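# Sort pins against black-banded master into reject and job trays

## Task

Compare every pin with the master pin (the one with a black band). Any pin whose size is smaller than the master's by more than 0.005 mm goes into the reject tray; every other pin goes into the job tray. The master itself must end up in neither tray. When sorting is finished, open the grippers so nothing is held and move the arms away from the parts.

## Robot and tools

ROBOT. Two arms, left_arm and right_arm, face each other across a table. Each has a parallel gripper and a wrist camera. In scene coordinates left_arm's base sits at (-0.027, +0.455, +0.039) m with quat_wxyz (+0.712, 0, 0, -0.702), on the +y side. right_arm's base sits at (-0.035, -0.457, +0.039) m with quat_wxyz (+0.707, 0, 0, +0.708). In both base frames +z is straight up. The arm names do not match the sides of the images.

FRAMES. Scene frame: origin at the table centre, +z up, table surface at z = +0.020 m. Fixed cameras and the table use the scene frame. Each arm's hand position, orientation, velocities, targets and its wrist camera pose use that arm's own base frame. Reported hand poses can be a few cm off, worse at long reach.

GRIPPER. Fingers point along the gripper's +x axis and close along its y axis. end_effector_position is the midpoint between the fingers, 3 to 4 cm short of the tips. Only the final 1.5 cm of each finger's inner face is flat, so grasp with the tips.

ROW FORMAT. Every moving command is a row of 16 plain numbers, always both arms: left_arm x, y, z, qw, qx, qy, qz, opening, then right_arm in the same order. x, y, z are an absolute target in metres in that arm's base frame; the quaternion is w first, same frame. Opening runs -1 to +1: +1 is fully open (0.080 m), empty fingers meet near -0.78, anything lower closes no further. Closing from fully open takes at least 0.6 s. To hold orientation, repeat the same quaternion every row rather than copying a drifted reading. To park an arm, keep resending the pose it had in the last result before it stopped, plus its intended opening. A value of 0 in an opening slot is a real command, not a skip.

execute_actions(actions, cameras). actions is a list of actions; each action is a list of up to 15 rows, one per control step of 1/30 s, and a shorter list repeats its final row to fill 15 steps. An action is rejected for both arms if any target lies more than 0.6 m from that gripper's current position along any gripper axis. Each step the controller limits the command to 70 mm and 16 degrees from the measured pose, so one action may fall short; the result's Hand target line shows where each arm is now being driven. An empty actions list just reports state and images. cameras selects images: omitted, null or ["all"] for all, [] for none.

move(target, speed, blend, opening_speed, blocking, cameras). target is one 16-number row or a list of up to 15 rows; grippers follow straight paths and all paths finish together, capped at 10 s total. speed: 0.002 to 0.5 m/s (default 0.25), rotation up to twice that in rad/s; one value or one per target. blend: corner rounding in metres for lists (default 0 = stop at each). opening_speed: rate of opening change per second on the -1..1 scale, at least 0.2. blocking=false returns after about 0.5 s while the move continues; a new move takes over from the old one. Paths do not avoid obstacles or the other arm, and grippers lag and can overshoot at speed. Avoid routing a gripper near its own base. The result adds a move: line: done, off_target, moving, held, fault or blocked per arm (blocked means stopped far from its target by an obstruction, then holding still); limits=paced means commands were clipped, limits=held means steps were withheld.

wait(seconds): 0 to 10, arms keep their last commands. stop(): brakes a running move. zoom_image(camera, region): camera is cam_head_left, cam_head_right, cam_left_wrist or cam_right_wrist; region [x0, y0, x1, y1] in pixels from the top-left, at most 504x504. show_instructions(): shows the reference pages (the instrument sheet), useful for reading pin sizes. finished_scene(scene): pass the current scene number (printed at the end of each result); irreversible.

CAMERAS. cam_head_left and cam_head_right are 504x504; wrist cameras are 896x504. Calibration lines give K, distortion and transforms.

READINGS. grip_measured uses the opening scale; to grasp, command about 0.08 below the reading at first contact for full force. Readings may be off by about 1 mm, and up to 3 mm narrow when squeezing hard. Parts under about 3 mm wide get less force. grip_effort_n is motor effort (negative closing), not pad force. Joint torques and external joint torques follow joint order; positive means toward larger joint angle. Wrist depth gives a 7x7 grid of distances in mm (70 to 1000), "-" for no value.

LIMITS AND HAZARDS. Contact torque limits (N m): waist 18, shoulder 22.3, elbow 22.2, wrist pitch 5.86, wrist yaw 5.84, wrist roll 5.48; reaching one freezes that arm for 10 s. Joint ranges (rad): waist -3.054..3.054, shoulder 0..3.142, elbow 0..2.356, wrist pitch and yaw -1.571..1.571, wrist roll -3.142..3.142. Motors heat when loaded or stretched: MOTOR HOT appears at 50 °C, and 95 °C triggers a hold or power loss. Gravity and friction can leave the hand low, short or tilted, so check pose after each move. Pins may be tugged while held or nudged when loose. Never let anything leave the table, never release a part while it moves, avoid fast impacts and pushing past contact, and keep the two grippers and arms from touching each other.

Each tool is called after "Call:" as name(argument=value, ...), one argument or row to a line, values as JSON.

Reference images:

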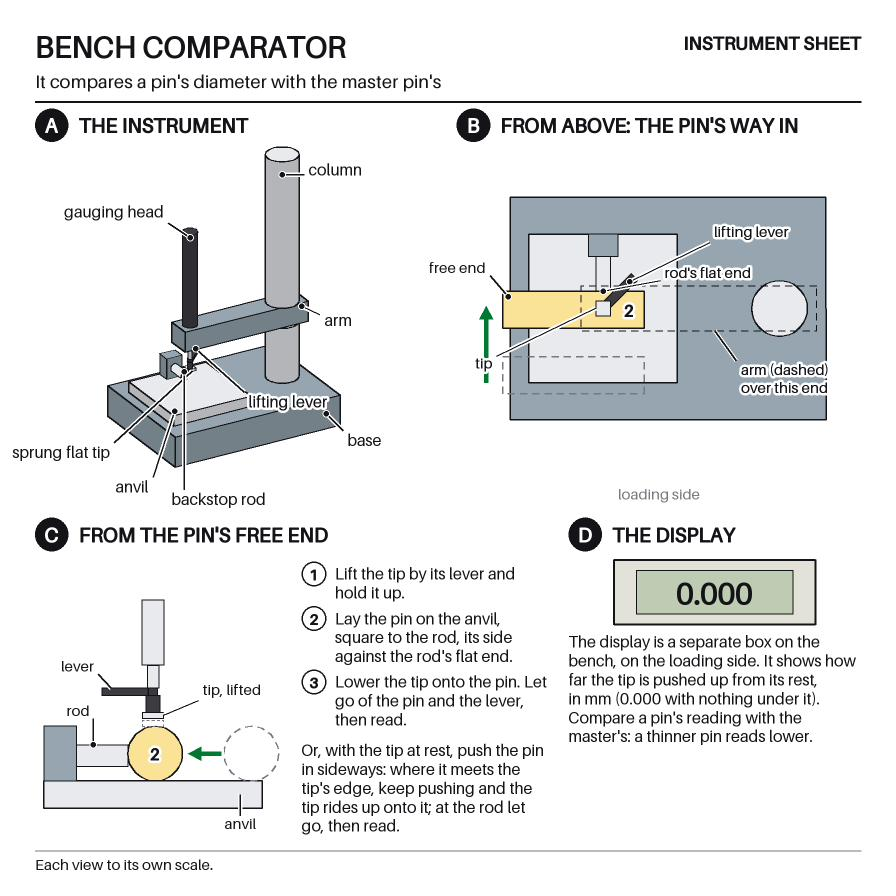

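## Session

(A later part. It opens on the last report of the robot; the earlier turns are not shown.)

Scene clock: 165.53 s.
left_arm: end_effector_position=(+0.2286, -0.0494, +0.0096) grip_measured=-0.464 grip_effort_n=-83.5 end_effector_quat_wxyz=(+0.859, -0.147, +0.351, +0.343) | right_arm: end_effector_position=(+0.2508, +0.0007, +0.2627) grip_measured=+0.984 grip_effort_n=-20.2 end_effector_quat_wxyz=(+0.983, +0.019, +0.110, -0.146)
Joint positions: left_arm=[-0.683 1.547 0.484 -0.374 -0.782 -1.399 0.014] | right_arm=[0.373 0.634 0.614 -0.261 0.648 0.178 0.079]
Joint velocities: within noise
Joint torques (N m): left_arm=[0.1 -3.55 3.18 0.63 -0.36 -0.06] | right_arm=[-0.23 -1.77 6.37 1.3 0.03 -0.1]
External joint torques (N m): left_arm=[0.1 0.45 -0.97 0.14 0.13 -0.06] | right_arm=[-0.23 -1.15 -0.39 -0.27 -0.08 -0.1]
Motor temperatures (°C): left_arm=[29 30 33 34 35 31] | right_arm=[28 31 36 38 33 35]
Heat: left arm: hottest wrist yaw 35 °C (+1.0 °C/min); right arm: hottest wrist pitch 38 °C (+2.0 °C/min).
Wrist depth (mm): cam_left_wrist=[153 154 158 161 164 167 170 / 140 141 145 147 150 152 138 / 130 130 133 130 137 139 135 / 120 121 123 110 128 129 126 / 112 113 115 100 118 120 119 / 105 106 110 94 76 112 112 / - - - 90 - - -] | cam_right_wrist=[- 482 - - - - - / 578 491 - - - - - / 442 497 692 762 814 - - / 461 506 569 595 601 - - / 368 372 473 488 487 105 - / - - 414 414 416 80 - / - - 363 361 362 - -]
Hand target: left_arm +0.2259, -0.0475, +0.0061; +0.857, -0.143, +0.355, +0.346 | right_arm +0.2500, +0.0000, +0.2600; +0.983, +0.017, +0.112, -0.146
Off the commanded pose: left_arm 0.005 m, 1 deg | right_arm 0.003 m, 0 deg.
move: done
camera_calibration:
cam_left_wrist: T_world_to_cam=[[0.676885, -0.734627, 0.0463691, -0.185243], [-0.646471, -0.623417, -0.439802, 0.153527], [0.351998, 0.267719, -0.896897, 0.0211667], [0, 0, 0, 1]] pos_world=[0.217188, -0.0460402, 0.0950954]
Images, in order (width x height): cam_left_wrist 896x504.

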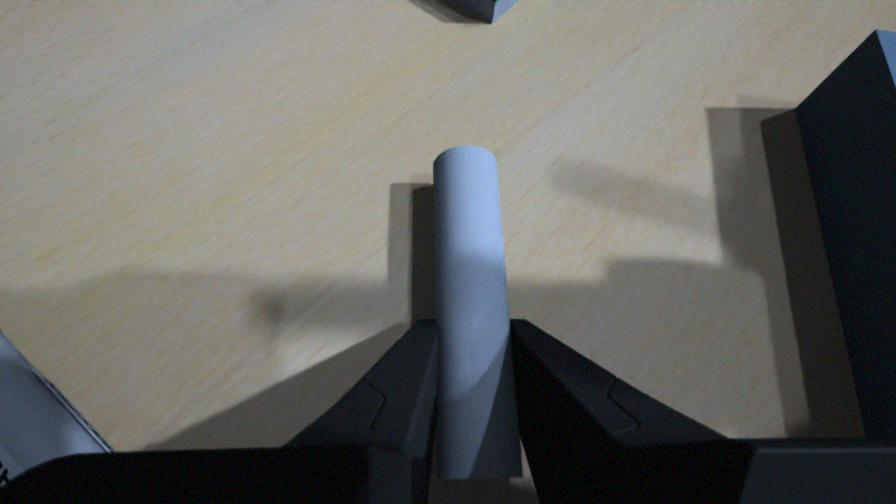

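Call:
move(
  target=[0.226, -0.0475, 0.11, 0.8566,-0.1434,0.3548,0.3461, -0.52, 0.25, 0.0, 0.26, 0.9828, 0.0166, 0.1120, -0.1460, 0.98],
  speed=0.1,
  cameras=["cam_left_wrist","cam_head_left","cam_right_wrist"],
)

Scene clock: 170.20 s.
left_arm: end_effector_position=(+0.2233, -0.0459, +0.1046) grip_measured=-0.464 grip_effort_n=-83.5 end_effector_quat_wxyz=(+0.855, -0.135, +0.361, +0.348) | right_arm: end_effector_position=(+0.2508, +0.0007, +0.2627) grip_measured=+0.984 grip_effort_n=-20.2 end_effector_quat_wxyz=(+0.983, +0.019, +0.110, -0.146)
Joint positions: left_arm=[-0.683 1.282 0.728 -0.918 -0.776 -1.399 0.014] | right_arm=[0.373 0.634 0.614 -0.261 0.648 0.178 0.079]
Joint velocities: within noise
Joint torques (N m): left_arm=[0.09 -4.87 7 0.23 -0.58 -0.05] | right_arm=[-0.24 -1.76 6.38 1.3 0.03 -0.1]
External joint torques (N m): left_arm=[0.09 -1.47 1.48 -0.2 -0.09 -0.05] | right_arm=[-0.23 -1.13 -0.39 -0.27 -0.09 -0.1]
Motor temperatures (°C): left_arm=[29 30 33 34 35 31] | right_arm=[28 31 36 38 33 35]
Heat: left arm: hottest wrist yaw 35 °C (+1.0 °C/min); right arm: hottest wrist pitch 38 °C (+1.0 °C/min).
Wrist depth (mm): cam_left_wrist=[288 289 285 289 291 297 299 / 264 265 267 266 266 271 273 / 244 245 246 119 249 250 251 / 227 227 228 109 230 218 184 / 211 212 213 99 215 208 174 / 198 198 - 94 82 193 164 / - - - 89 - - -] | cam_right_wrist=[391 474 - - - - - / 580 449 920 - - - - / 678 480 734 768 813 - - / 467 596 596 600 599 - - / 367 373 475 490 486 105 - / - - 416 415 415 80 - / - - 360 360 359 - -]
Hand target: left_arm +0.2260, -0.0474, +0.1100; +0.857, -0.144, +0.355, +0.346 | right_arm +0.2500, +0.0000, +0.2600; +0.983, +0.017, +0.112, -0.146
Off the commanded pose: left_arm 0.006 m, 1 deg | right_arm 0.003 m, 0 deg.
move: done
camera_calibration:
cam_left_wrist: T_world_to_cam=[[0.67752, -0.73537, 0.014076, -0.180231], [-0.659797, -0.616127, -0.430182, 0.196388], [0.325015, 0.282169, -0.902633, 0.114613], [0, 0, 0, 1]] pos_world=[0.214436, -0.043877, 0.190472]
cam_right_wrist: T_world_to_cam=[[-0.343198, -0.939181, -0.0124077, 0.0939131], [-0.513042, 0.19851, -0.835094, 0.373046], [0.786767, -0.280237, -0.549967, 0.0265642], [0, 0, 0, 1]] pos_world=[0.202719, 0.0215924, 0.327303]
Images, in order (width x height): cam_head_left 504x504, cam_left_wrist 896x504, cam_right_wrist 896x504.

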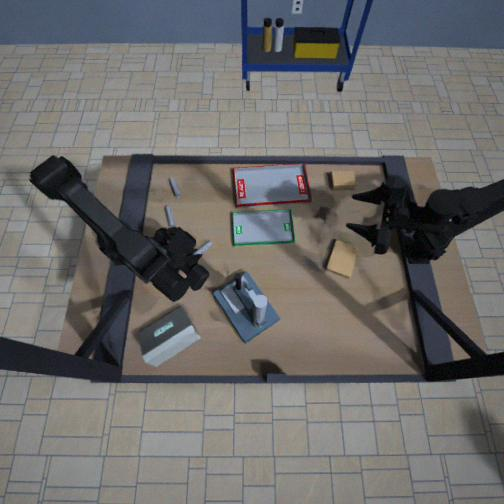

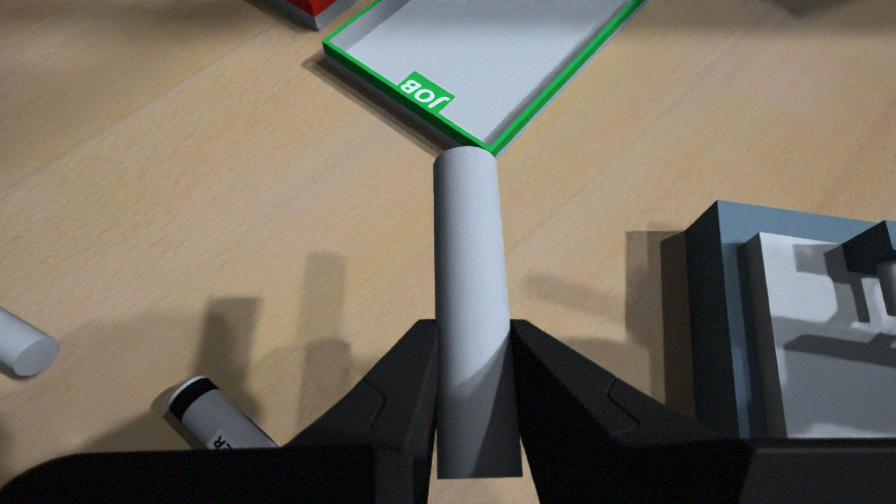

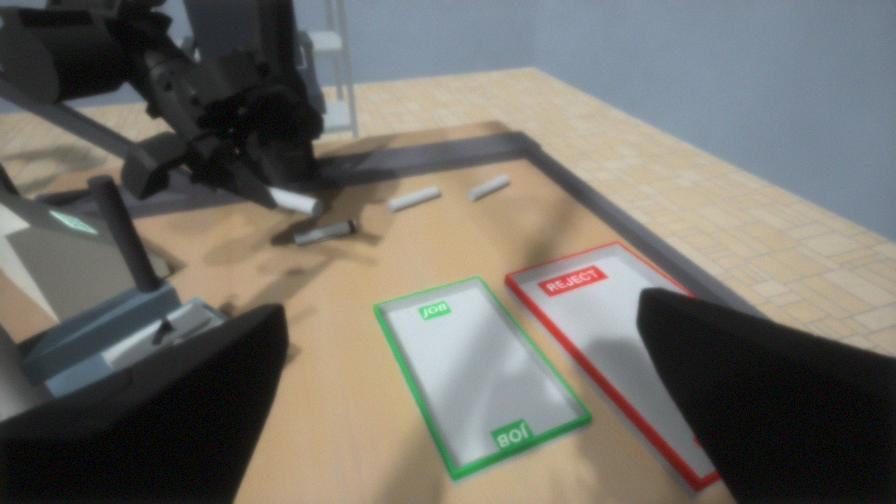

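Call:
move(
  target=[
    [0.235, -0.02, 0.14, 0.8131,0.1817,0.3368,-0.4387, -0.52, 0.25, 0.0, 0.26, 0.9828, 0.0166, 0.1120, -0.1460, 0.98],
    [0.275, -0.1, 0.11, 0.8131,0.1817,0.3368,-0.4387, -0.52, 0.25, 0.0, 0.26, 0.9828, 0.0166, 0.1120, -0.1460, 0.98],
  ],
  speed=0.2,
)

Scene clock: 188.07 s.
left_arm: end_effector_position=(+0.2765, -0.0992, +0.1133) grip_measured=-0.464 grip_effort_n=-83.5 end_effector_quat_wxyz=(+0.815, +0.183, +0.334, -0.438) | right_arm: end_effector_position=(+0.2508, +0.0006, +0.2627) grip_measured=+0.984 grip_effort_n=-20.2 end_effector_quat_wxyz=(+0.983, +0.019, +0.110, -0.146)
Joint positions: left_arm=[-0.048 1.274 0.717 -0.473 0.608 0.77 0.014] | right_arm=[0.373 0.634 0.614 -0.261 0.648 0.178 0.079]
Joint velocities: within noise
Joint torques (N m): left_arm=[-0.31 -4.18 5.05 1.29 0.3 -0.06] | right_arm=[-0.24 -1.76 6.37 1.3 0.03 -0.1]
External joint torques (N m): left_arm=[-0.33 -0.2 -1.15 0.2 -0.05 -0.06] | right_arm=[-0.24 -1.13 -0.4 -0.28 -0.08 -0.1]
Motor temperatures (°C): left_arm=[29 30 34 34 35 31] | right_arm=[28 30 37 38 33 35]
Heat: left arm: hottest wrist yaw 35 °C (+0.0 °C/min); right arm: hottest wrist pitch 38 °C (+1.0 °C/min).
Wrist depth (mm): cam_left_wrist=[289 - 156 303 307 - - / 267 264 143 241 281 285 142 / 246 248 131 119 258 202 148 / 230 228 185 109 240 202 155 / 215 189 178 99 224 202 165 / 201 198 - 94 76 190 176 / - - - 89 - - -] | cam_right_wrist=[- - - - - - - / - 392 934 - - - - / 764 429 705 775 832 - - / 467 546 595 598 603 - - / 368 372 472 490 490 105 - / - - 418 412 412 80 - / - - 363 362 362 - -]
Hand target: left_arm +0.2749, -0.1000, +0.1100; +0.813, +0.182, +0.337, -0.439 | right_arm +0.2500, -0.0001, +0.2600; +0.983, +0.017, +0.112, -0.146
Off the commanded pose: left_arm 0.004 m, 0 deg | right_arm 0.003 m, 0 deg.
move: done
camera_calibration:
cam_left_wrist: T_world_to_cam=[[-0.846084, -0.532286, 0.0285109, 0.184153], [-0.489049, 0.753854, -0.438789, 0.29202], [0.212069, -0.385196, -0.898137, 0.0846906], [0, 0, 0, 1]] pos_world=[0.280661, -0.0894961, 0.198949]
cam_right_wrist: T_world_to_cam=[[-0.343556, -0.93905, -0.0124077, 0.0939131], [-0.512966, 0.198706, -0.835094, 0.373046], [0.78666, -0.280537, -0.549967, 0.0265642], [0, 0, 0, 1]] pos_world=[0.202727, 0.021515, 0.327303]

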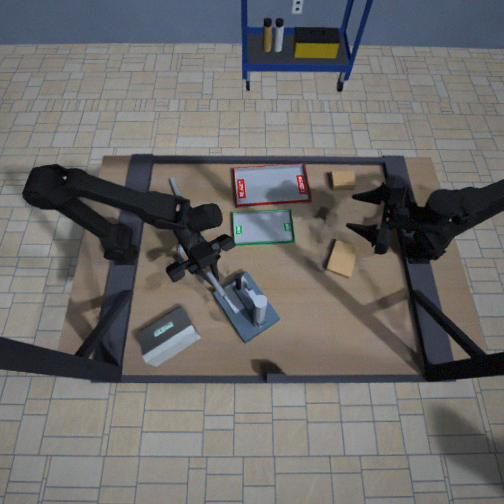

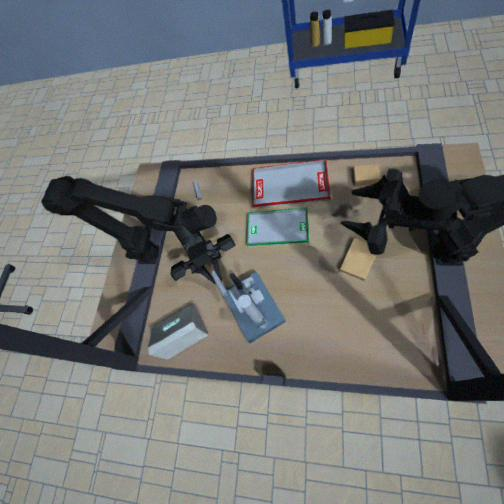

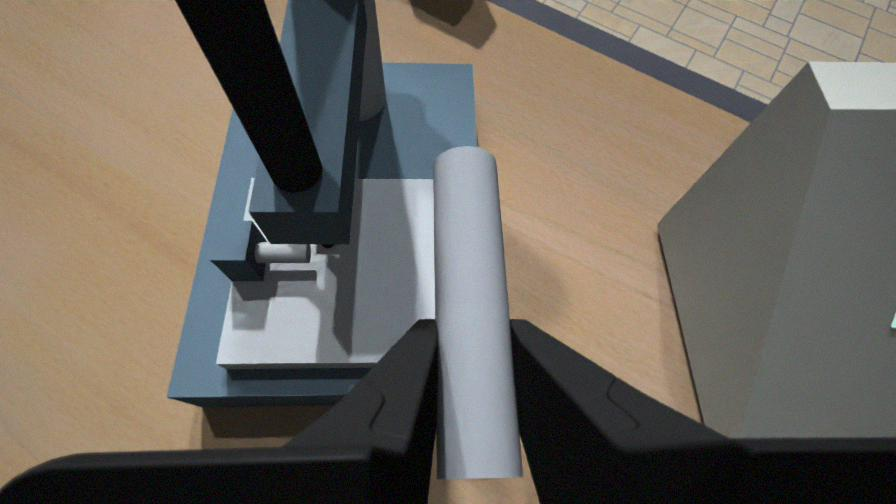

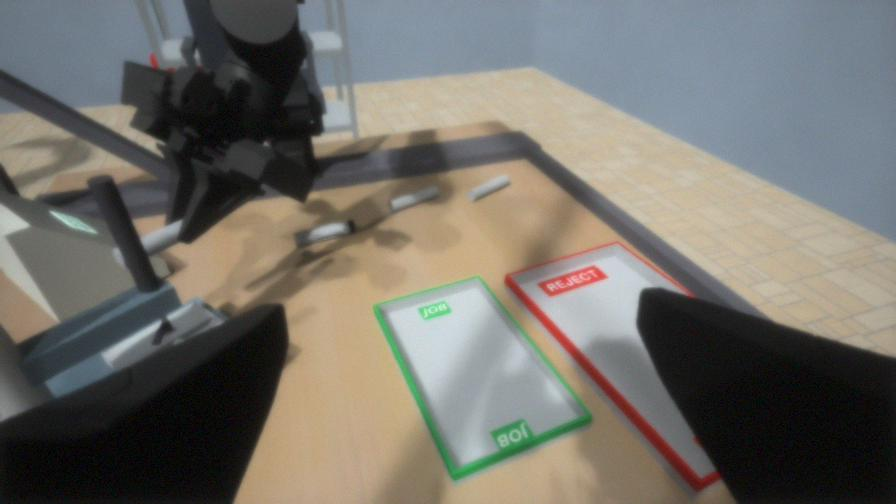

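Call:
zoom_image(
  camera="cam_left_wrist",
  region=[160, 40, 520, 410],
)

Scaled by 1.362 from the camera's 896x504 image, which has a finer 1280x720 frame.

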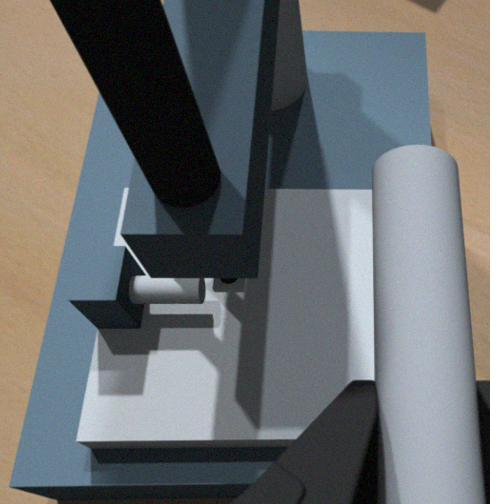

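Call:
move(
  target=[
    [0.2993, -0.1086, 0.09, 0.8131,0.1817,0.3368,-0.4387, -0.52, 0.25, 0.0, 0.26, 0.9828, 0.0166, 0.1120, -0.1460, 0.98],
    [0.2993, -0.1086, 0.06, 0.8131,0.1817,0.3368,-0.4387, -0.52, 0.25, 0.0, 0.26, 0.9828, 0.0166, 0.1120, -0.1460, 0.98],
  ],
  speed=0.08,
)

Scene clock: 202.50 s.
left_arm: end_effector_position=(+0.3014, -0.1078, +0.0632) grip_measured=-0.464 grip_effort_n=-83.5 end_effector_quat_wxyz=(+0.815, +0.183, +0.333, -0.437) | right_arm: end_effector_position=(+0.2508, +0.0006, +0.2628) grip_measured=+0.984 grip_effort_n=-20.2 end_effector_quat_wxyz=(+0.983, +0.019, +0.110, -0.146)
Joint positions: left_arm=[-0.078 1.483 0.655 -0.184 0.592 0.738 0.014] | right_arm=[0.373 0.634 0.614 -0.261 0.648 0.178 0.079]
Joint velocities: within noise
Joint torques (N m): left_arm=[-0.33 -5.15 4.57 1.32 0.31 -0.05] | right_arm=[-0.24 -1.76 6.38 1.3 0.03 -0.1]
External joint torques (N m): left_arm=[-0.3 -0.17 -1.1 0.19 -0.03 -0.05] | right_arm=[-0.24 -1.22 -0.27 -0.24 -0.08 -0.1]
Motor temperatures (°C): left_arm=[29 30 34 35 34 31] | right_arm=[28 30 37 38 33 35]
Heat: left arm: hottest wrist pitch 35 °C (+0.0 °C/min); right arm: hottest wrist pitch 38 °C (+0.0 °C/min).
Wrist depth (mm): cam_left_wrist=[220 - 87 184 234 237 - / 203 204 76 172 213 217 220 / 188 183 81 141 195 199 157 / 175 119 130 110 181 185 164 / 164 128 127 100 170 172 157 / 155 124 120 94 82 162 156 / - - - 89 - - -] | cam_right_wrist=[- - - - - - - / - - 700 - - - - / 685 380 725 779 823 - - / 467 433 573 605 596 - - / 372 370 473 489 487 105 - / - - 417 414 414 80 - / - - 364 362 363 - -]
Hand target: left_arm +0.2993, -0.1086, +0.0601; +0.813, +0.182, +0.337, -0.439 | right_arm +0.2500, -0.0001, +0.2601; +0.983, +0.017, +0.112, -0.146
Off the commanded pose: left_arm 0.004 m, 0 deg | right_arm 0.003 m, 0 deg.
move: done
camera_calibration:
cam_left_wrist: T_world_to_cam=[[-0.845919, -0.532578, 0.0279636, 0.202068], [-0.489102, 0.753825, -0.43878, 0.288682], [0.212605, -0.384849, -0.898159, 0.0310102], [0, 0, 0, 1]] pos_world=[0.305535, -0.0980644, 0.148869]
cam_right_wrist: T_world_to_cam=[[-0.343552, -0.939048, -0.0126603, 0.0939391], [-0.512669, 0.198822, -0.835248, 0.373056], [0.786856, -0.280461, -0.549727, 0.0265351], [0, 0, 0, 1]] pos_world=[0.202648, 0.0214839, 0.32737]

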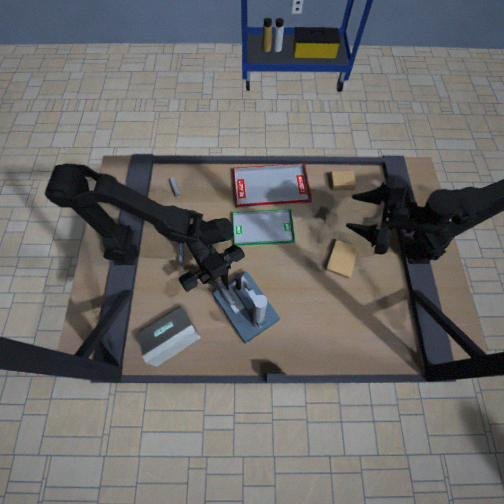

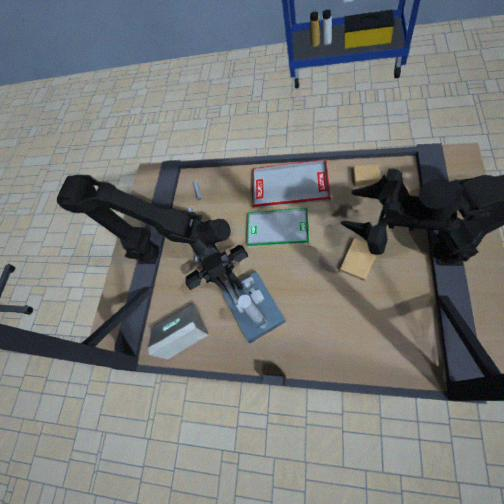

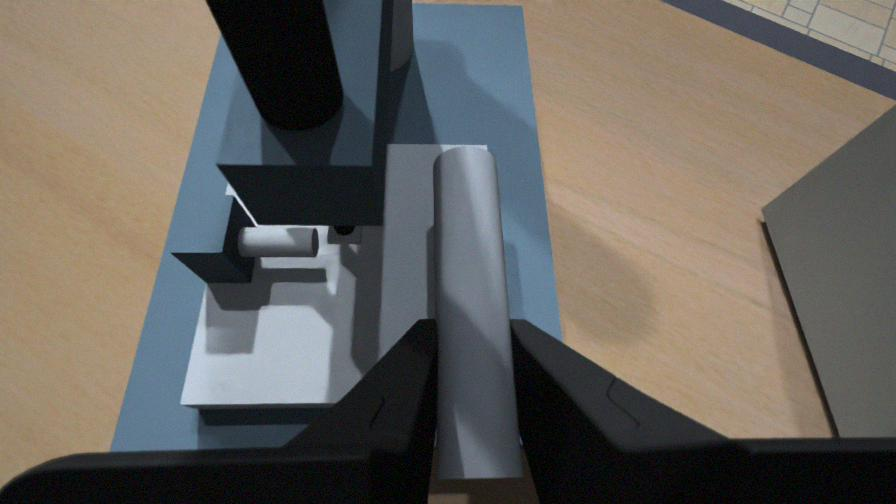

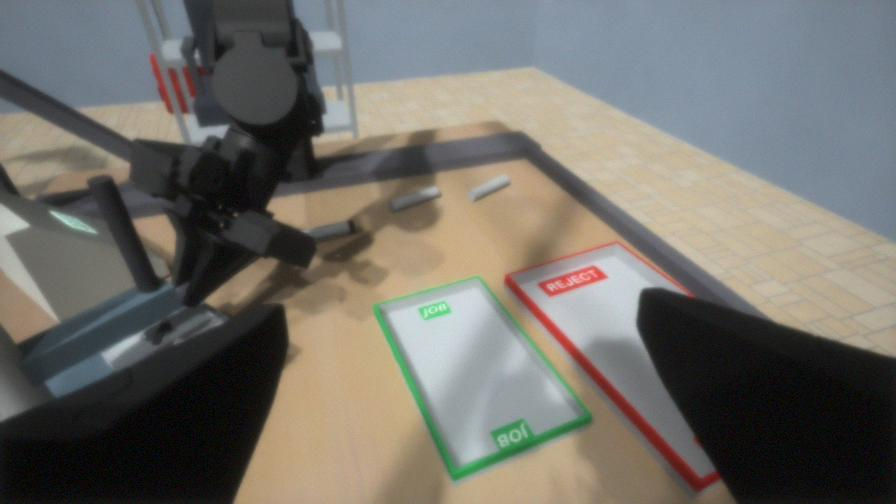

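Call:
move(
  target=[0.2980, -0.1095, 0.050, 0.8131,0.1817,0.3368,-0.4387, -0.52, 0.25, 0.0, 0.26, 0.9828, 0.0166, 0.1120, -0.1460, 0.98],
  speed=0.03,
  cameras=["cam_left_wrist"],
)

Call:
move(
  target=[0.2980, -0.1095, 0.046, 0.8131,0.1817,0.3368,-0.4387, -0.52, 0.25, 0.0, 0.26, 0.9828, 0.0166, 0.1120, -0.1460, 0.98],
  speed=0.03,
  cameras=["cam_left_wrist"],
)

Call:
move(
  target=[0.2980, -0.1095, 0.043, 0.8131,0.1817,0.3368,-0.4387, -0.52, 0.25, 0.0, 0.26, 0.9828, 0.0166, 0.1120, -0.1460, 0.98],
  speed=0.03,
  cameras=["cam_left_wrist"],
)

Scene clock: 210.20 s.
left_arm: end_effector_position=(+0.3002, -0.1088, +0.0533) grip_measured=-0.464 grip_effort_n=-83.5 end_effector_quat_wxyz=(+0.815, +0.183, +0.333, -0.438) | right_arm: end_effector_position=(+0.2508, +0.0006, +0.2628) grip_measured=+0.984 grip_effort_n=-20.2 end_effector_quat_wxyz=(+0.983, +0.019, +0.110, -0.146)
Joint positions: left_arm=[-0.082 1.507 0.627 -0.13 0.59 0.734 0.014] | right_arm=[0.373 0.634 0.614 -0.261 0.648 0.178 0.079]
Joint velocities: within noise
Joint torques (N m): left_arm=[-0.33 -5.12 4.42 1.32 0.28 -0.05] | right_arm=[-0.23 -1.76 6.38 1.3 0.03 -0.1]
External joint torques (N m): left_arm=[-0.33 -0.08 -1.12 0.17 -0.05 -0.05] | right_arm=[-0.23 -1.21 -0.27 -0.24 -0.08 -0.1]
Motor temperatures (°C): left_arm=[29 31 34 35 34 31] | right_arm=[28 30 37 39 33 35]
Heat: left arm: hottest wrist pitch 35 °C (+1.0 °C/min); right arm: hottest wrist pitch 39 °C (+1.0 °C/min).
Wrist depth (mm): cam_left_wrist=[208 - - 174 218 223 230 / 191 - - 160 201 204 206 / 178 107 129 120 183 187 154 / 165 113 121 110 169 174 162 / 154 115 117 100 158 162 155 / 119 114 111 94 82 152 150 / - - - 89 - - -] | cam_right_wrist=[- - - - - - - / - - 701 - - - - / 762 405 720 773 806 - - / 466 438 570 602 602 - - / 367 372 475 488 490 105 - / - - 417 416 413 80 - / - - 363 364 362 - -]
Hand target: left_arm +0.2979, -0.1095, +0.0499; +0.813, +0.182, +0.337, -0.439 | right_arm +0.2500, -0.0001, +0.2601; +0.983, +0.017, +0.112, -0.146
Off the commanded pose: left_arm 0.004 m, 1 deg | right_arm 0.003 m, 0 deg.
move: done
camera_calibration:
cam_left_wrist: T_world_to_cam=[[-0.846158, -0.532195, 0.0280318, 0.200875], [-0.488649, 0.753781, -0.43936, 0.284382], [0.212695, -0.385465, -0.897874, 0.0218757], [0, 0, 0, 1]] pos_world=[0.304282, -0.0990245, 0.138957]
Images, in order (width x height): cam_left_wrist 896x504.

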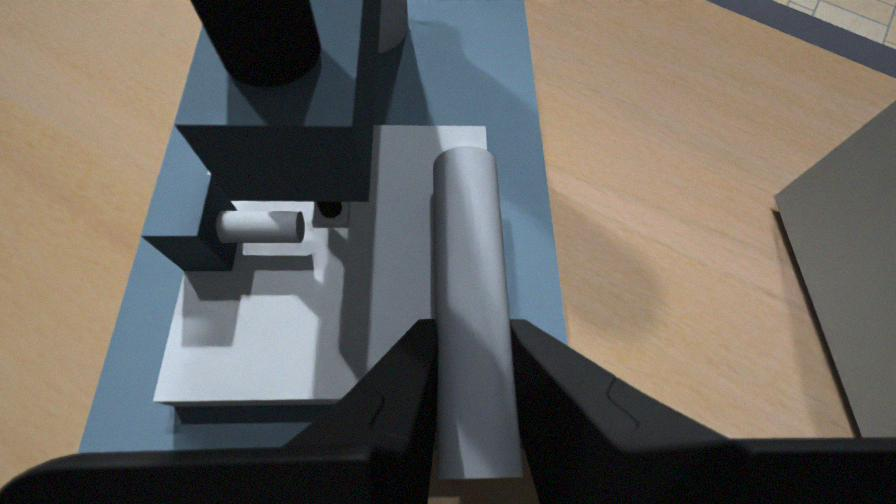

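Scene clock: 210.93 s.
left_arm: end_effector_position=(+0.3014, -0.1089, +0.0519) grip_measured=-0.464 grip_effort_n=-83.5 end_effector_quat_wxyz=(+0.816, +0.185, +0.329, -0.437) | right_arm: end_effector_position=(+0.2508, +0.0006, +0.2628) grip_measured=+0.984 grip_effort_n=-20.2 end_effector_quat_wxyz=(+0.983, +0.019, +0.110, -0.146)
Joint positions: left_arm=[-0.082 1.512 0.621 -0.109 0.59 0.734 0.014] | right_arm=[0.373 0.634 0.614 -0.261 0.648 0.178 0.079]
Joint velocities: within noise
Joint torques (N m): left_arm=[-0.32 -4.37 4.11 1.3 0.28 -0.05] | right_arm=[-0.23 -1.76 6.38 1.3 0.03 -0.1]
External joint torques (N m): left_arm=[-0.33 0.63 -1.36 0.17 -0.04 -0.05] | right_arm=[-0.21 -1.21 -0.28 -0.24 -0.09 -0.1]
Motor temperatures (°C): left_arm=[29 31 33 35 34 31] | right_arm=[28 30 37 39 33 35]
Heat: left arm: hottest wrist pitch 35 °C (+1.0 °C/min); right arm: hottest wrist pitch 39 °C (+1.0 °C/min).
Wrist depth (mm): cam_left_wrist=[210 - - 174 219 223 225 / 193 - - 159 198 203 205 / 178 107 129 120 182 186 156 / 166 112 121 109 166 173 164 / 154 115 117 100 157 161 157 / 119 110 111 94 82 151 149 / - - - 89 - - -] | cam_right_wrist=[- - - - - - - / - - 707 - - - - / 760 408 721 760 817 - - / 467 440 578 600 603 - - / 370 369 474 490 486 105 - / - - 412 413 413 80 - / - - 363 363 365 - -]
Hand target: left_arm +0.2979, -0.1094, +0.0461; +0.813, +0.182, +0.337, -0.439 | right_arm +0.2500, -0.0001, +0.2601; +0.983, +0.017, +0.112, -0.146
Off the commanded pose: left_arm 0.007 m, 1 deg | right_arm 0.003 m, 0 deg.
move: done
camera_calibration:
cam_left_wrist: T_world_to_cam=[[-0.84638, -0.532177, 0.0207104, 0.202324], [-0.484617, 0.753448, -0.444367, 0.28346], [0.220877, -0.38614, -0.895605, 0.0177186], [0, 0, 0, 1]] pos_world=[0.304699, -0.0990589, 0.137639]
Images, in order (width x height): cam_left_wrist 896x504.

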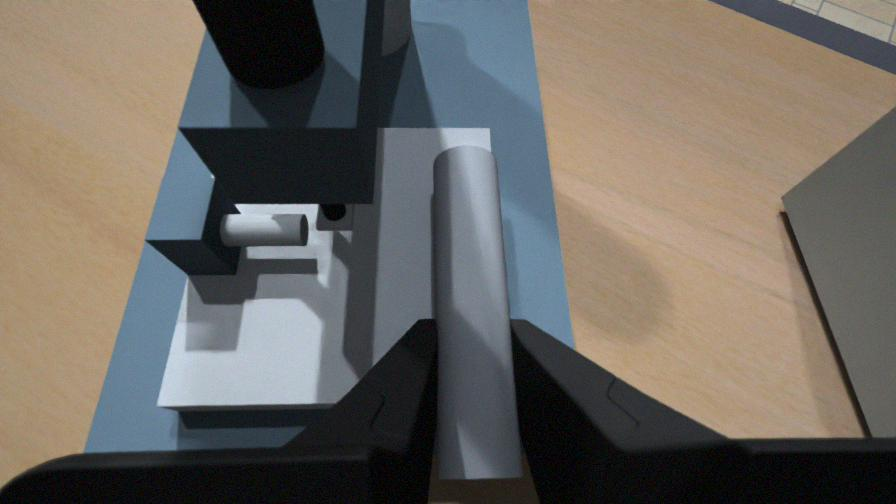

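Scene clock: 211.63 s.
left_arm: end_effector_position=(+0.3027, -0.1092, +0.0514) grip_measured=-0.464 grip_effort_n=-83.5 end_effector_quat_wxyz=(+0.818, +0.186, +0.325, -0.437) | right_arm: end_effector_position=(+0.2508, +0.0006, +0.2628) grip_measured=+0.984 grip_effort_n=-20.2 end_effector_quat_wxyz=(+0.983, +0.019, +0.110, -0.146)
Joint positions: left_arm=[-0.082 1.517 0.617 -0.092 0.592 0.734 0.014] | right_arm=[0.373 0.634 0.614 -0.261 0.648 0.178 0.079]
Joint velocities: within noise
Joint torques (N m): left_arm=[-0.31 -3.84 3.75 1.2 0.24 -0.04] | right_arm=[-0.23 -1.76 6.39 1.3 0.03 -0.1]
External joint torques (N m): left_arm=[-0.31 1.17 -1.67 0.06 -0.09 -0.04] | right_arm=[-0.25 -1.19 -0.35 -0.27 -0.07 -0.1]
Motor temperatures (°C): left_arm=[29 31 33 35 34 31] | right_arm=[28 30 37 39 33 35]
Heat: left arm: hottest wrist pitch 35 °C (+1.0 °C/min); right arm: hottest wrist pitch 39 °C (+1.0 °C/min).
Wrist depth (mm): cam_left_wrist=[213 - - 173 220 223 229 / 196 - - 160 198 203 205 / 180 - - 120 183 186 158 / 166 111 121 110 166 172 158 / 155 122 117 100 155 160 157 / 142 109 111 94 81 150 149 / - - - 89 - - -] | cam_right_wrist=[- - - - - - - / - - 704 - - - - / 762 408 731 765 817 - - / 468 441 576 604 597 - - / 368 372 476 490 487 105 - / - - 415 415 412 80 - / - - 361 365 364 - -]
Hand target: left_arm +0.2978, -0.1094, +0.0432; +0.813, +0.182, +0.337, -0.439 | right_arm +0.2500, -0.0001, +0.2601; +0.983, +0.017, +0.112, -0.146
Off the commanded pose: left_arm 0.010 m, 2 deg | right_arm 0.003 m, 0 deg.
move: off_target (left_arm)
camera_calibration:
cam_left_wrist: T_world_to_cam=[[-0.846829, -0.531661, 0.0147322, 0.203779], [-0.48043, 0.752758, -0.450047, 0.283042], [0.228182, -0.38819, -0.892883, 0.0142856], [0, 0, 0, 1]] pos_world=[0.305288, -0.0991751, 0.137135]
Images, in order (width x height): cam_left_wrist 896x504.

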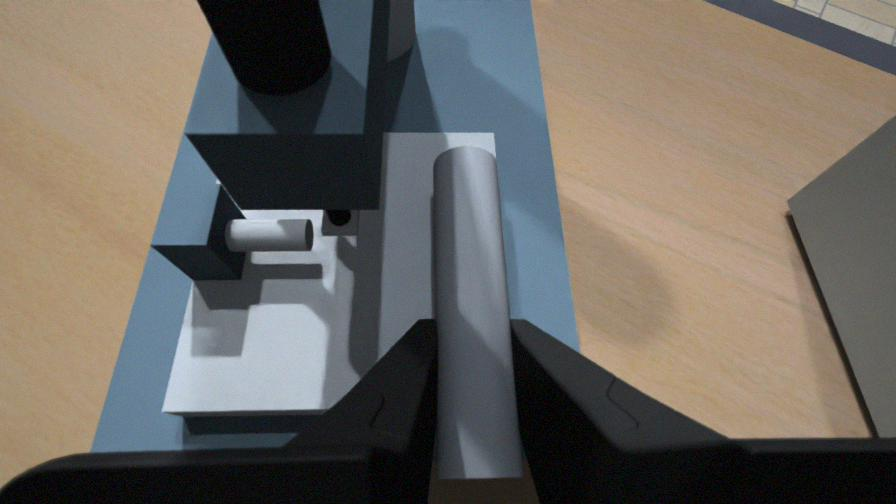

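Call:
move(
  target=[0.3122, -0.1002, 0.0475, 0.8131,0.1817,0.3368,-0.4387, -0.52, 0.25, 0.0, 0.26, 0.9828, 0.0166, 0.1120, -0.1460, 0.98],
  speed=0.03,
  cameras=["cam_left_wrist"],
)

Scene clock: 222.00 s.
left_arm: end_effector_position=(+0.3099, -0.1045, +0.0514) grip_measured=-0.464 grip_effort_n=-83.5 end_effector_quat_wxyz=(+0.813, +0.182, +0.329, -0.445) | right_arm: end_effector_position=(+0.2508, +0.0006, +0.2628) grip_measured=+0.984 grip_effort_n=-20.2 end_effector_quat_wxyz=(+0.983, +0.019, +0.110, -0.146)
Joint positions: left_arm=[-0.054 1.558 0.665 -0.135 0.621 0.771 0.014] | right_arm=[0.373 0.634 0.614 -0.261 0.648 0.178 0.079]
Joint velocities: within noise
Joint torques (N m): left_arm=[0.91 -4.14 5.91 0.8 -0.02 0.13] | right_arm=[-0.23 -1.75 6.38 1.3 0.03 -0.1]
External joint torques (N m): left_arm=[0.9 1.13 0.51 -0.3 -0.37 0.13] | right_arm=[-0.24 -1.16 -0.4 -0.28 -0.07 -0.1]
Motor temperatures (°C): left_arm=[29 30 33 35 34 31] | right_arm=[28 30 37 39 33 35]
Heat: left arm: hottest wrist pitch 35 °C (+1.0 °C/min); right arm: hottest wrist pitch 39 °C (+1.0 °C/min).
Wrist depth (mm): cam_left_wrist=[208 210 - 173 219 227 230 / 191 193 - 160 199 206 209 / 177 175 - 116 181 188 184 / 164 109 115 110 142 175 166 / 153 122 116 100 130 162 161 / 143 113 - 94 81 152 152 / - - - 89 - - -] | cam_right_wrist=[- - - - - - - / - - 936 - - - - / 758 392 715 783 811 - - / 469 435 573 597 601 - - / 366 373 475 486 487 105 - / - - 420 414 414 80 - / - - 363 362 361 - -]
Hand target: left_arm +0.3120, -0.1002, +0.0475; +0.813, +0.182, +0.337, -0.439 | right_arm +0.2500, -0.0001, +0.2601; +0.983, +0.017, +0.112, -0.146
Off the commanded pose: left_arm 0.006 m, 1 deg | right_arm 0.003 m, 0 deg.
move: done
camera_calibration:
cam_left_wrist: T_world_to_cam=[[-0.853594, -0.519939, 0.0322627, 0.214824], [-0.477458, 0.756074, -0.447644, 0.282339], [0.208355, -0.397511, -0.893629, 0.0196351], [0, 0, 0, 1]] pos_world=[0.314087, -0.0939685, 0.137003]
Images, in order (width x height): cam_left_wrist 896x504.

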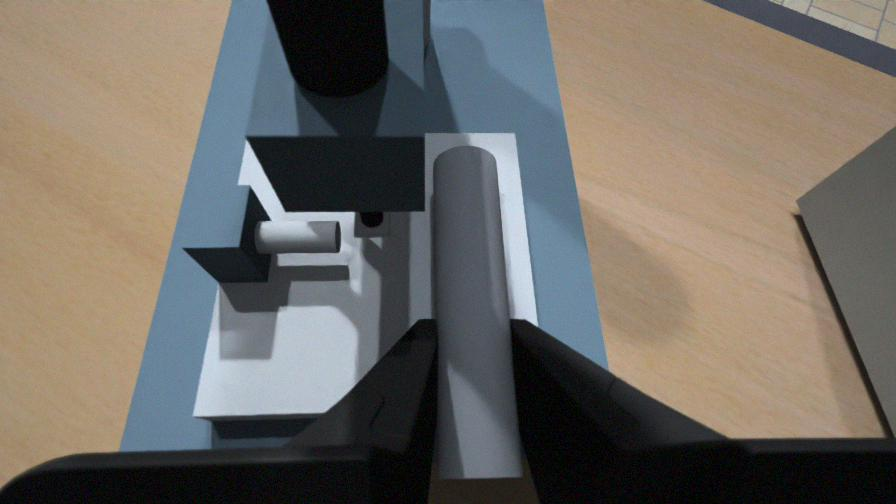

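Call:
move(
  target=[0.3220, -0.0930, 0.0485, 0.8140,0.1805,0.3375,-0.4370, -0.52, 0.25, 0.0, 0.26, 0.9828, 0.0166, 0.1120, -0.1460, 0.98],
  speed=0.03,
  cameras=["cam_left_wrist"],
)

Scene clock: 226.57 s.
left_arm: end_effector_position=(+0.3190, -0.0978, +0.0519) grip_measured=-0.464 grip_effort_n=-83.5 end_effector_quat_wxyz=(+0.813, +0.180, +0.331, -0.444) | right_arm: end_effector_position=(+0.2508, +0.0006, +0.2628) grip_measured=+0.984 grip_effort_n=-20.2 end_effector_quat_wxyz=(+0.983, +0.019, +0.110, -0.146)
Joint positions: left_arm=[-0.027 1.592 0.706 -0.16 0.633 0.796 0.014] | right_arm=[0.373 0.634 0.614 -0.261 0.648 0.178 0.079]
Joint velocities: within noise
Joint torques (N m): left_arm=[0.98 -4.41 6.12 0.84 -0.02 0.1] | right_arm=[-0.23 -1.76 6.38 1.3 0.03 -0.1]
External joint torques (N m): left_arm=[1.01 1.15 0.71 -0.23 -0.38 0.1] | right_arm=[-0.23 -1.16 -0.34 -0.26 -0.08 -0.1]
Motor temperatures (°C): left_arm=[29 31 33 35 34 31] | right_arm=[28 30 37 39 33 35]
Heat: left arm: hottest wrist pitch 35 °C (+1.0 °C/min); right arm: hottest wrist pitch 39 °C (+1.0 °C/min).
Wrist depth (mm): cam_left_wrist=[207 211 - - 185 226 231 / 190 192 - - 167 206 210 / 176 177 129 - 150 188 188 / 163 162 113 109 135 174 172 / 152 149 116 100 125 162 164 / 142 118 - 94 76 152 154 / - - - 89 - - -] | cam_right_wrist=[- - - - - - - / - - 352 - - - - / 762 386 692 777 821 - - / 466 436 574 598 598 - - / 370 371 476 488 491 105 - / - - 420 413 416 80 - / - - 362 362 361 - -]
Hand target: left_arm +0.3219, -0.0930, +0.0487; +0.814, +0.181, +0.337, -0.437 | right_arm +0.2500, -0.0001, +0.2601; +0.983, +0.017, +0.112, -0.146
Off the commanded pose: left_arm 0.007 m, 1 deg | right_arm 0.003 m, 0 deg.
move: done
camera_calibration:
cam_left_wrist: T_world_to_cam=[[-0.851843, -0.522596, 0.0354665, 0.225063], [-0.481409, 0.754426, -0.446191, 0.282814], [0.206421, -0.397158, -0.894235, 0.0215093], [0, 0, 0, 1]] pos_world=[0.323428, -0.0872027, 0.137441]
Images, in order (width x height): cam_left_wrist 896x504.

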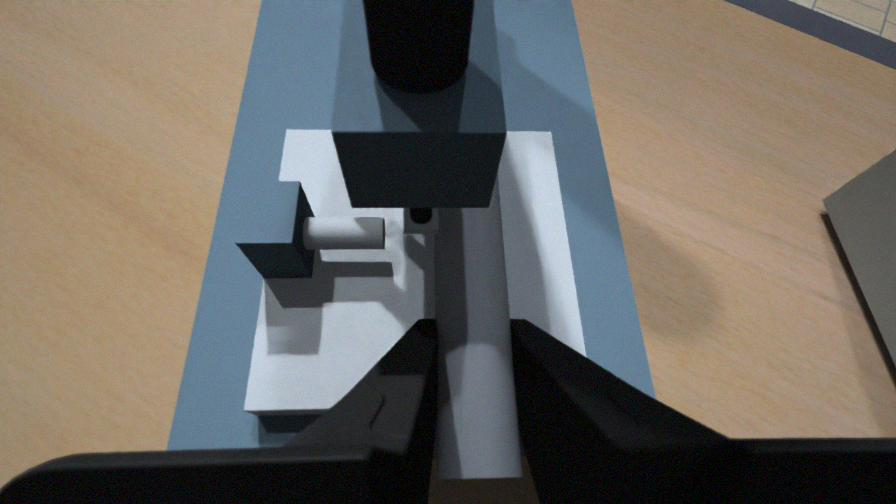

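Call:
zoom_image(
  camera="cam_left_wrist",
  region=[330, 130, 530, 280],
)

Scaled by 2.520 from the camera's 896x504 image, which has a finer 1280x720 frame.

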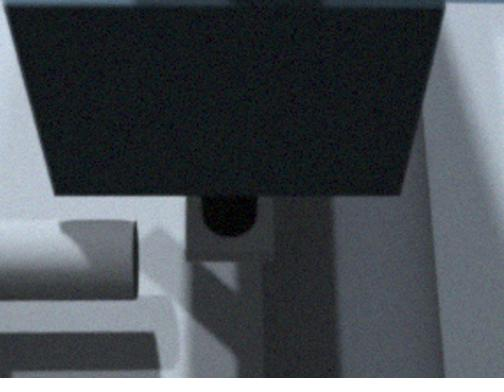

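Call:
move(
  target=[0.3287, -0.0887, 0.0482, 0.8155,0.1795,0.3380,-0.4345, -0.52, 0.25, 0.0, 0.26, 0.9828, 0.0166, 0.1120, -0.1460, 0.98],
  speed=0.02,
  cameras=["cam_left_wrist"],
)

Scene clock: 238.47 s.
left_arm: end_effector_position=(+0.3244, -0.0945, +0.0518) grip_measured=-0.464 grip_effort_n=-83.5 end_effector_quat_wxyz=(+0.814, +0.178, +0.331, -0.444) | right_arm: end_effector_position=(+0.2508, +0.0006, +0.2628) grip_measured=+0.984 grip_effort_n=-20.2 end_effector_quat_wxyz=(+0.983, +0.019, +0.110, -0.146)
Joint positions: left_arm=[-0.013 1.614 0.728 -0.169 0.643 0.807 0.014] | right_arm=[0.373 0.634 0.614 -0.261 0.648 0.178 0.079]
Joint velocities: within noise
Joint torques (N m): left_arm=[1.08 -4.45 6.29 1.01 -0.19 0.09] | right_arm=[-0.23 -1.75 6.38 1.3 0.03 -0.1]
External joint torques (N m): left_arm=[1.08 1.24 0.94 -0.03 -0.56 0.09] | right_arm=[-0.23 -1.17 -0.37 -0.27 -0.08 -0.11]
Motor temperatures (°C): left_arm=[29 31 34 35 34 31] | right_arm=[28 30 37 39 33 35]
Heat: left arm: hottest wrist pitch 35 °C (+1.0 °C/min); right arm: hottest wrist pitch 39 °C (+1.0 °C/min).
Wrist depth (mm): cam_left_wrist=[207 210 171 - 185 226 232 / 190 193 - - 166 206 211 / 176 177 132 - 148 189 192 / 163 163 112 110 130 176 174 / 152 152 115 100 121 163 164 / 142 140 110 94 76 152 154 / - - - 89 - - -] | cam_right_wrist=[- - - - - - - / - - 349 - - - - / 771 386 689 778 813 - - / 469 426 577 602 602 - - / 369 373 475 489 486 105 - / - - 414 411 413 80 - / - - 361 361 363 - -]
Hand target: left_arm +0.3285, -0.0886, +0.0483; +0.815, +0.180, +0.338, -0.434 | right_arm +0.2500, -0.0001, +0.2601; +0.983, +0.017, +0.112, -0.146
Off the commanded pose: left_arm 0.008 m, 1 deg | right_arm 0.003 m, 0 deg.
move: done
camera_calibration:
cam_left_wrist: T_world_to_cam=[[-0.850605, -0.524311, 0.0396163, 0.230605], [-0.48411, 0.751523, -0.448163, 0.283584], [0.205204, -0.400389, -0.893073, 0.0216723], [0, 0, 0, 1]] pos_world=[0.328992, -0.0835341, 0.137311]
Images, in order (width x height): cam_left_wrist 896x504.

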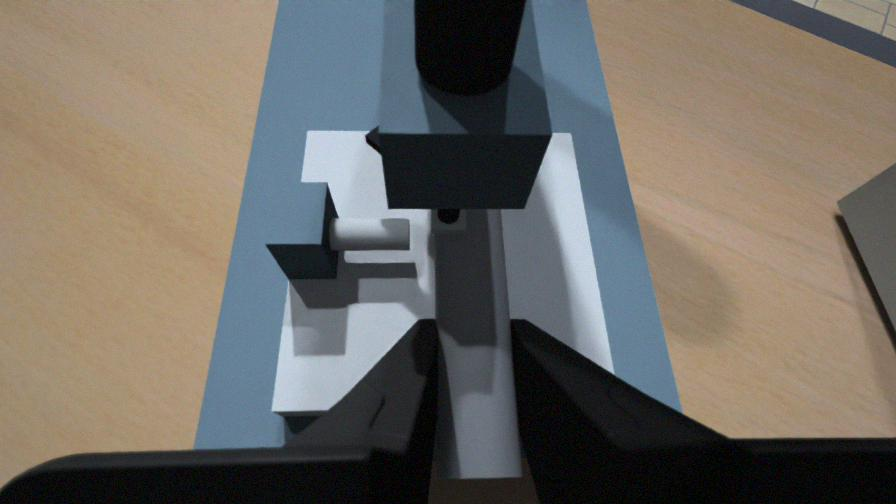

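Call:
move(
  target=[0.3360, -0.0839, 0.0482, 0.8184,0.1776,0.3390,-0.4288, -0.52, 0.25, 0.0, 0.26, 0.9828, 0.0166, 0.1120, -0.1460, 0.98],
  speed=0.02,
  cameras=["cam_left_wrist"],
)

Scene clock: 243.33 s.
left_arm: end_effector_position=(+0.3297, -0.0914, +0.0519) grip_measured=-0.464 grip_effort_n=-83.5 end_effector_quat_wxyz=(+0.815, +0.174, +0.332, -0.442) | right_arm: end_effector_position=(+0.2508, +0.0006, +0.2628) grip_measured=+0.984 grip_effort_n=-20.2 end_effector_quat_wxyz=(+0.983, +0.019, +0.110, -0.146)
Joint positions: left_arm=[-0.002 1.632 0.748 -0.175 0.648 0.809 0.014] | right_arm=[0.373 0.634 0.614 -0.261 0.648 0.178 0.079]
Joint velocities: within noise
Joint torques (N m): left_arm=[1.38 -4.27 6.66 1.25 -0.35 0.06] | right_arm=[-0.23 -1.76 6.37 1.3 0.03 -0.1]
External joint torques (N m): left_arm=[1.35 1.63 1.23 0.19 -0.73 0.05] | right_arm=[-0.22 -1.14 -0.37 -0.27 -0.08 -0.11]
Motor temperatures (°C): left_arm=[29 31 34 35 34 31] | right_arm=[28 30 37 39 33 35]
Heat: left arm: hottest wrist pitch 35 °C (+1.0 °C/min); right arm: hottest wrist pitch 39 °C (+1.0 °C/min).
Wrist depth (mm): cam_left_wrist=[206 210 178 - 217 227 234 / 189 193 157 - 167 208 211 / 175 177 133 - 146 190 195 / 163 164 113 110 127 175 177 / 152 153 117 100 119 163 166 / 142 142 116 94 82 152 154 / - - - 89 - - -] | cam_right_wrist=[- - 422 - - - - / - - 345 - - - - / 766 366 684 767 809 - - / 467 429 552 600 599 - - / 369 372 473 489 490 105 - / - - 415 417 409 80 - / - - 361 362 362 - -]
Hand target: left_arm +0.3357, -0.0839, +0.0484; +0.818, +0.178, +0.339, -0.429 | right_arm +0.2500, -0.0001, +0.2601; +0.983, +0.017, +0.112, -0.146
Off the commanded pose: left_arm 0.010 m, 2 deg | right_arm 0.003 m, 0 deg.
move: off_target (left_arm)
camera_calibration:
cam_left_wrist: T_world_to_cam=[[-0.846576, -0.530461, 0.0438237, 0.234645], [-0.49094, 0.746383, -0.449322, 0.28568], [0.205639, -0.4019, -0.892294, 0.021555], [0, 0, 0, 1]] pos_world=[0.334464, -0.0800938, 0.137313]
Images, in order (width x height): cam_left_wrist 896x504.

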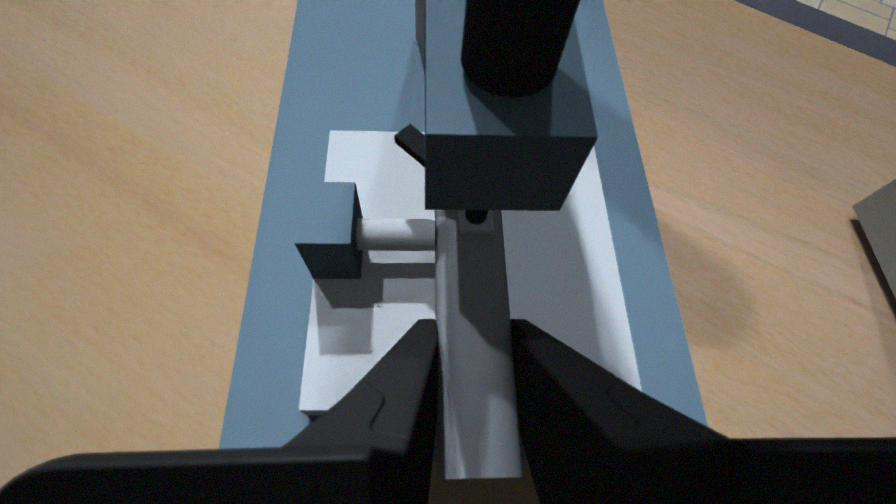

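Call:
move(
  target=[
    [0.3320, -0.0885, 0.0492, 0.8155,0.1770,0.3360,-0.4360, -0.52, 0.25, 0.0, 0.26, 0.9828, 0.0166, 0.1120, -0.1460, 0.98],
    [0.3320, -0.0885, 0.0492, 0.8155,0.1770,0.3360,-0.4360, -0.1, 0.25, 0.0, 0.26, 0.9828, 0.0166, 0.1120, -0.1460, 0.98],
  ],
  speed=0.02,
  opening_speed=0.5,
  cameras=["cam_left_wrist"],
)

Scene clock: 250.20 s.
left_arm: end_effector_position=(+0.3301, -0.0914, +0.0521) grip_measured=-0.104 grip_effort_n=15.1 end_effector_quat_wxyz=(+0.815, +0.175, +0.331, -0.442) | right_arm: end_effector_position=(+0.2508, +0.0006, +0.2628) grip_measured=+0.984 grip_effort_n=-20.2 end_effector_quat_wxyz=(+0.983, +0.019, +0.110, -0.146)
Joint positions: left_arm=[-0.002 1.632 0.748 -0.172 0.648 0.809 0.03] | right_arm=[0.373 0.634 0.614 -0.261 0.648 0.178 0.079]
Joint velocities: within noise
Joint torques (N m): left_arm=[0.38 -5.45 5.64 1.01 -0.06 0.05] | right_arm=[-0.23 -1.76 6.38 1.3 0.03 -0.1]
External joint torques (N m): left_arm=[0.35 0.43 0.25 -0.05 -0.43 0.05] | right_arm=[-0.23 -1.17 -0.32 -0.25 -0.08 -0.1]
Motor temperatures (°C): left_arm=[29 31 34 36 34 31] | right_arm=[28 30 37 39 33 35]
Heat: left arm: hottest wrist pitch 36 °C (+1.0 °C/min); right arm: hottest wrist pitch 39 °C (+1.0 °C/min).
Wrist depth (mm): cam_left_wrist=[207 210 178 - 187 227 232 / 189 193 157 - 164 207 211 / 175 178 139 - 148 189 193 / 163 164 120 112 127 174 176 / 152 154 118 104 119 163 165 / 142 144 - 94 87 152 154 / - - - 135 88 - -] | cam_right_wrist=[- - 422 - - - - / - - 345 - - - - / 774 368 688 773 815 - - / 471 435 552 599 602 - - / 367 372 472 489 490 105 - / - - 417 414 412 80 - / - - 362 362 362 - -]
Hand target: left_arm +0.3319, -0.0885, +0.0492; +0.816, +0.177, +0.336, -0.436 | right_arm +0.2500, -0.0001, +0.2601; +0.983, +0.017, +0.112, -0.146
Off the commanded pose: left_arm 0.004 m, 1 deg | right_arm 0.003 m, 0 deg.
move: done
camera_calibration:
cam_left_wrist: T_world_to_cam=[[-0.84684, -0.530243, 0.0412912, 0.235242], [-0.489437, 0.746577, -0.450637, 0.285596], [0.20812, -0.401827, -0.891752, 0.0208437], [0, 0, 0, 1]] pos_world=[0.334656, -0.0801081, 0.137574]
Images, in order (width x height): cam_left_wrist 896x504.

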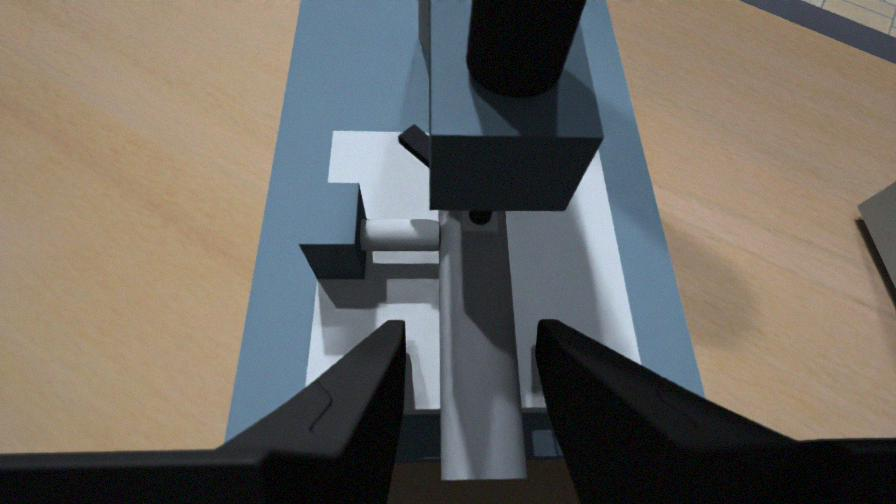

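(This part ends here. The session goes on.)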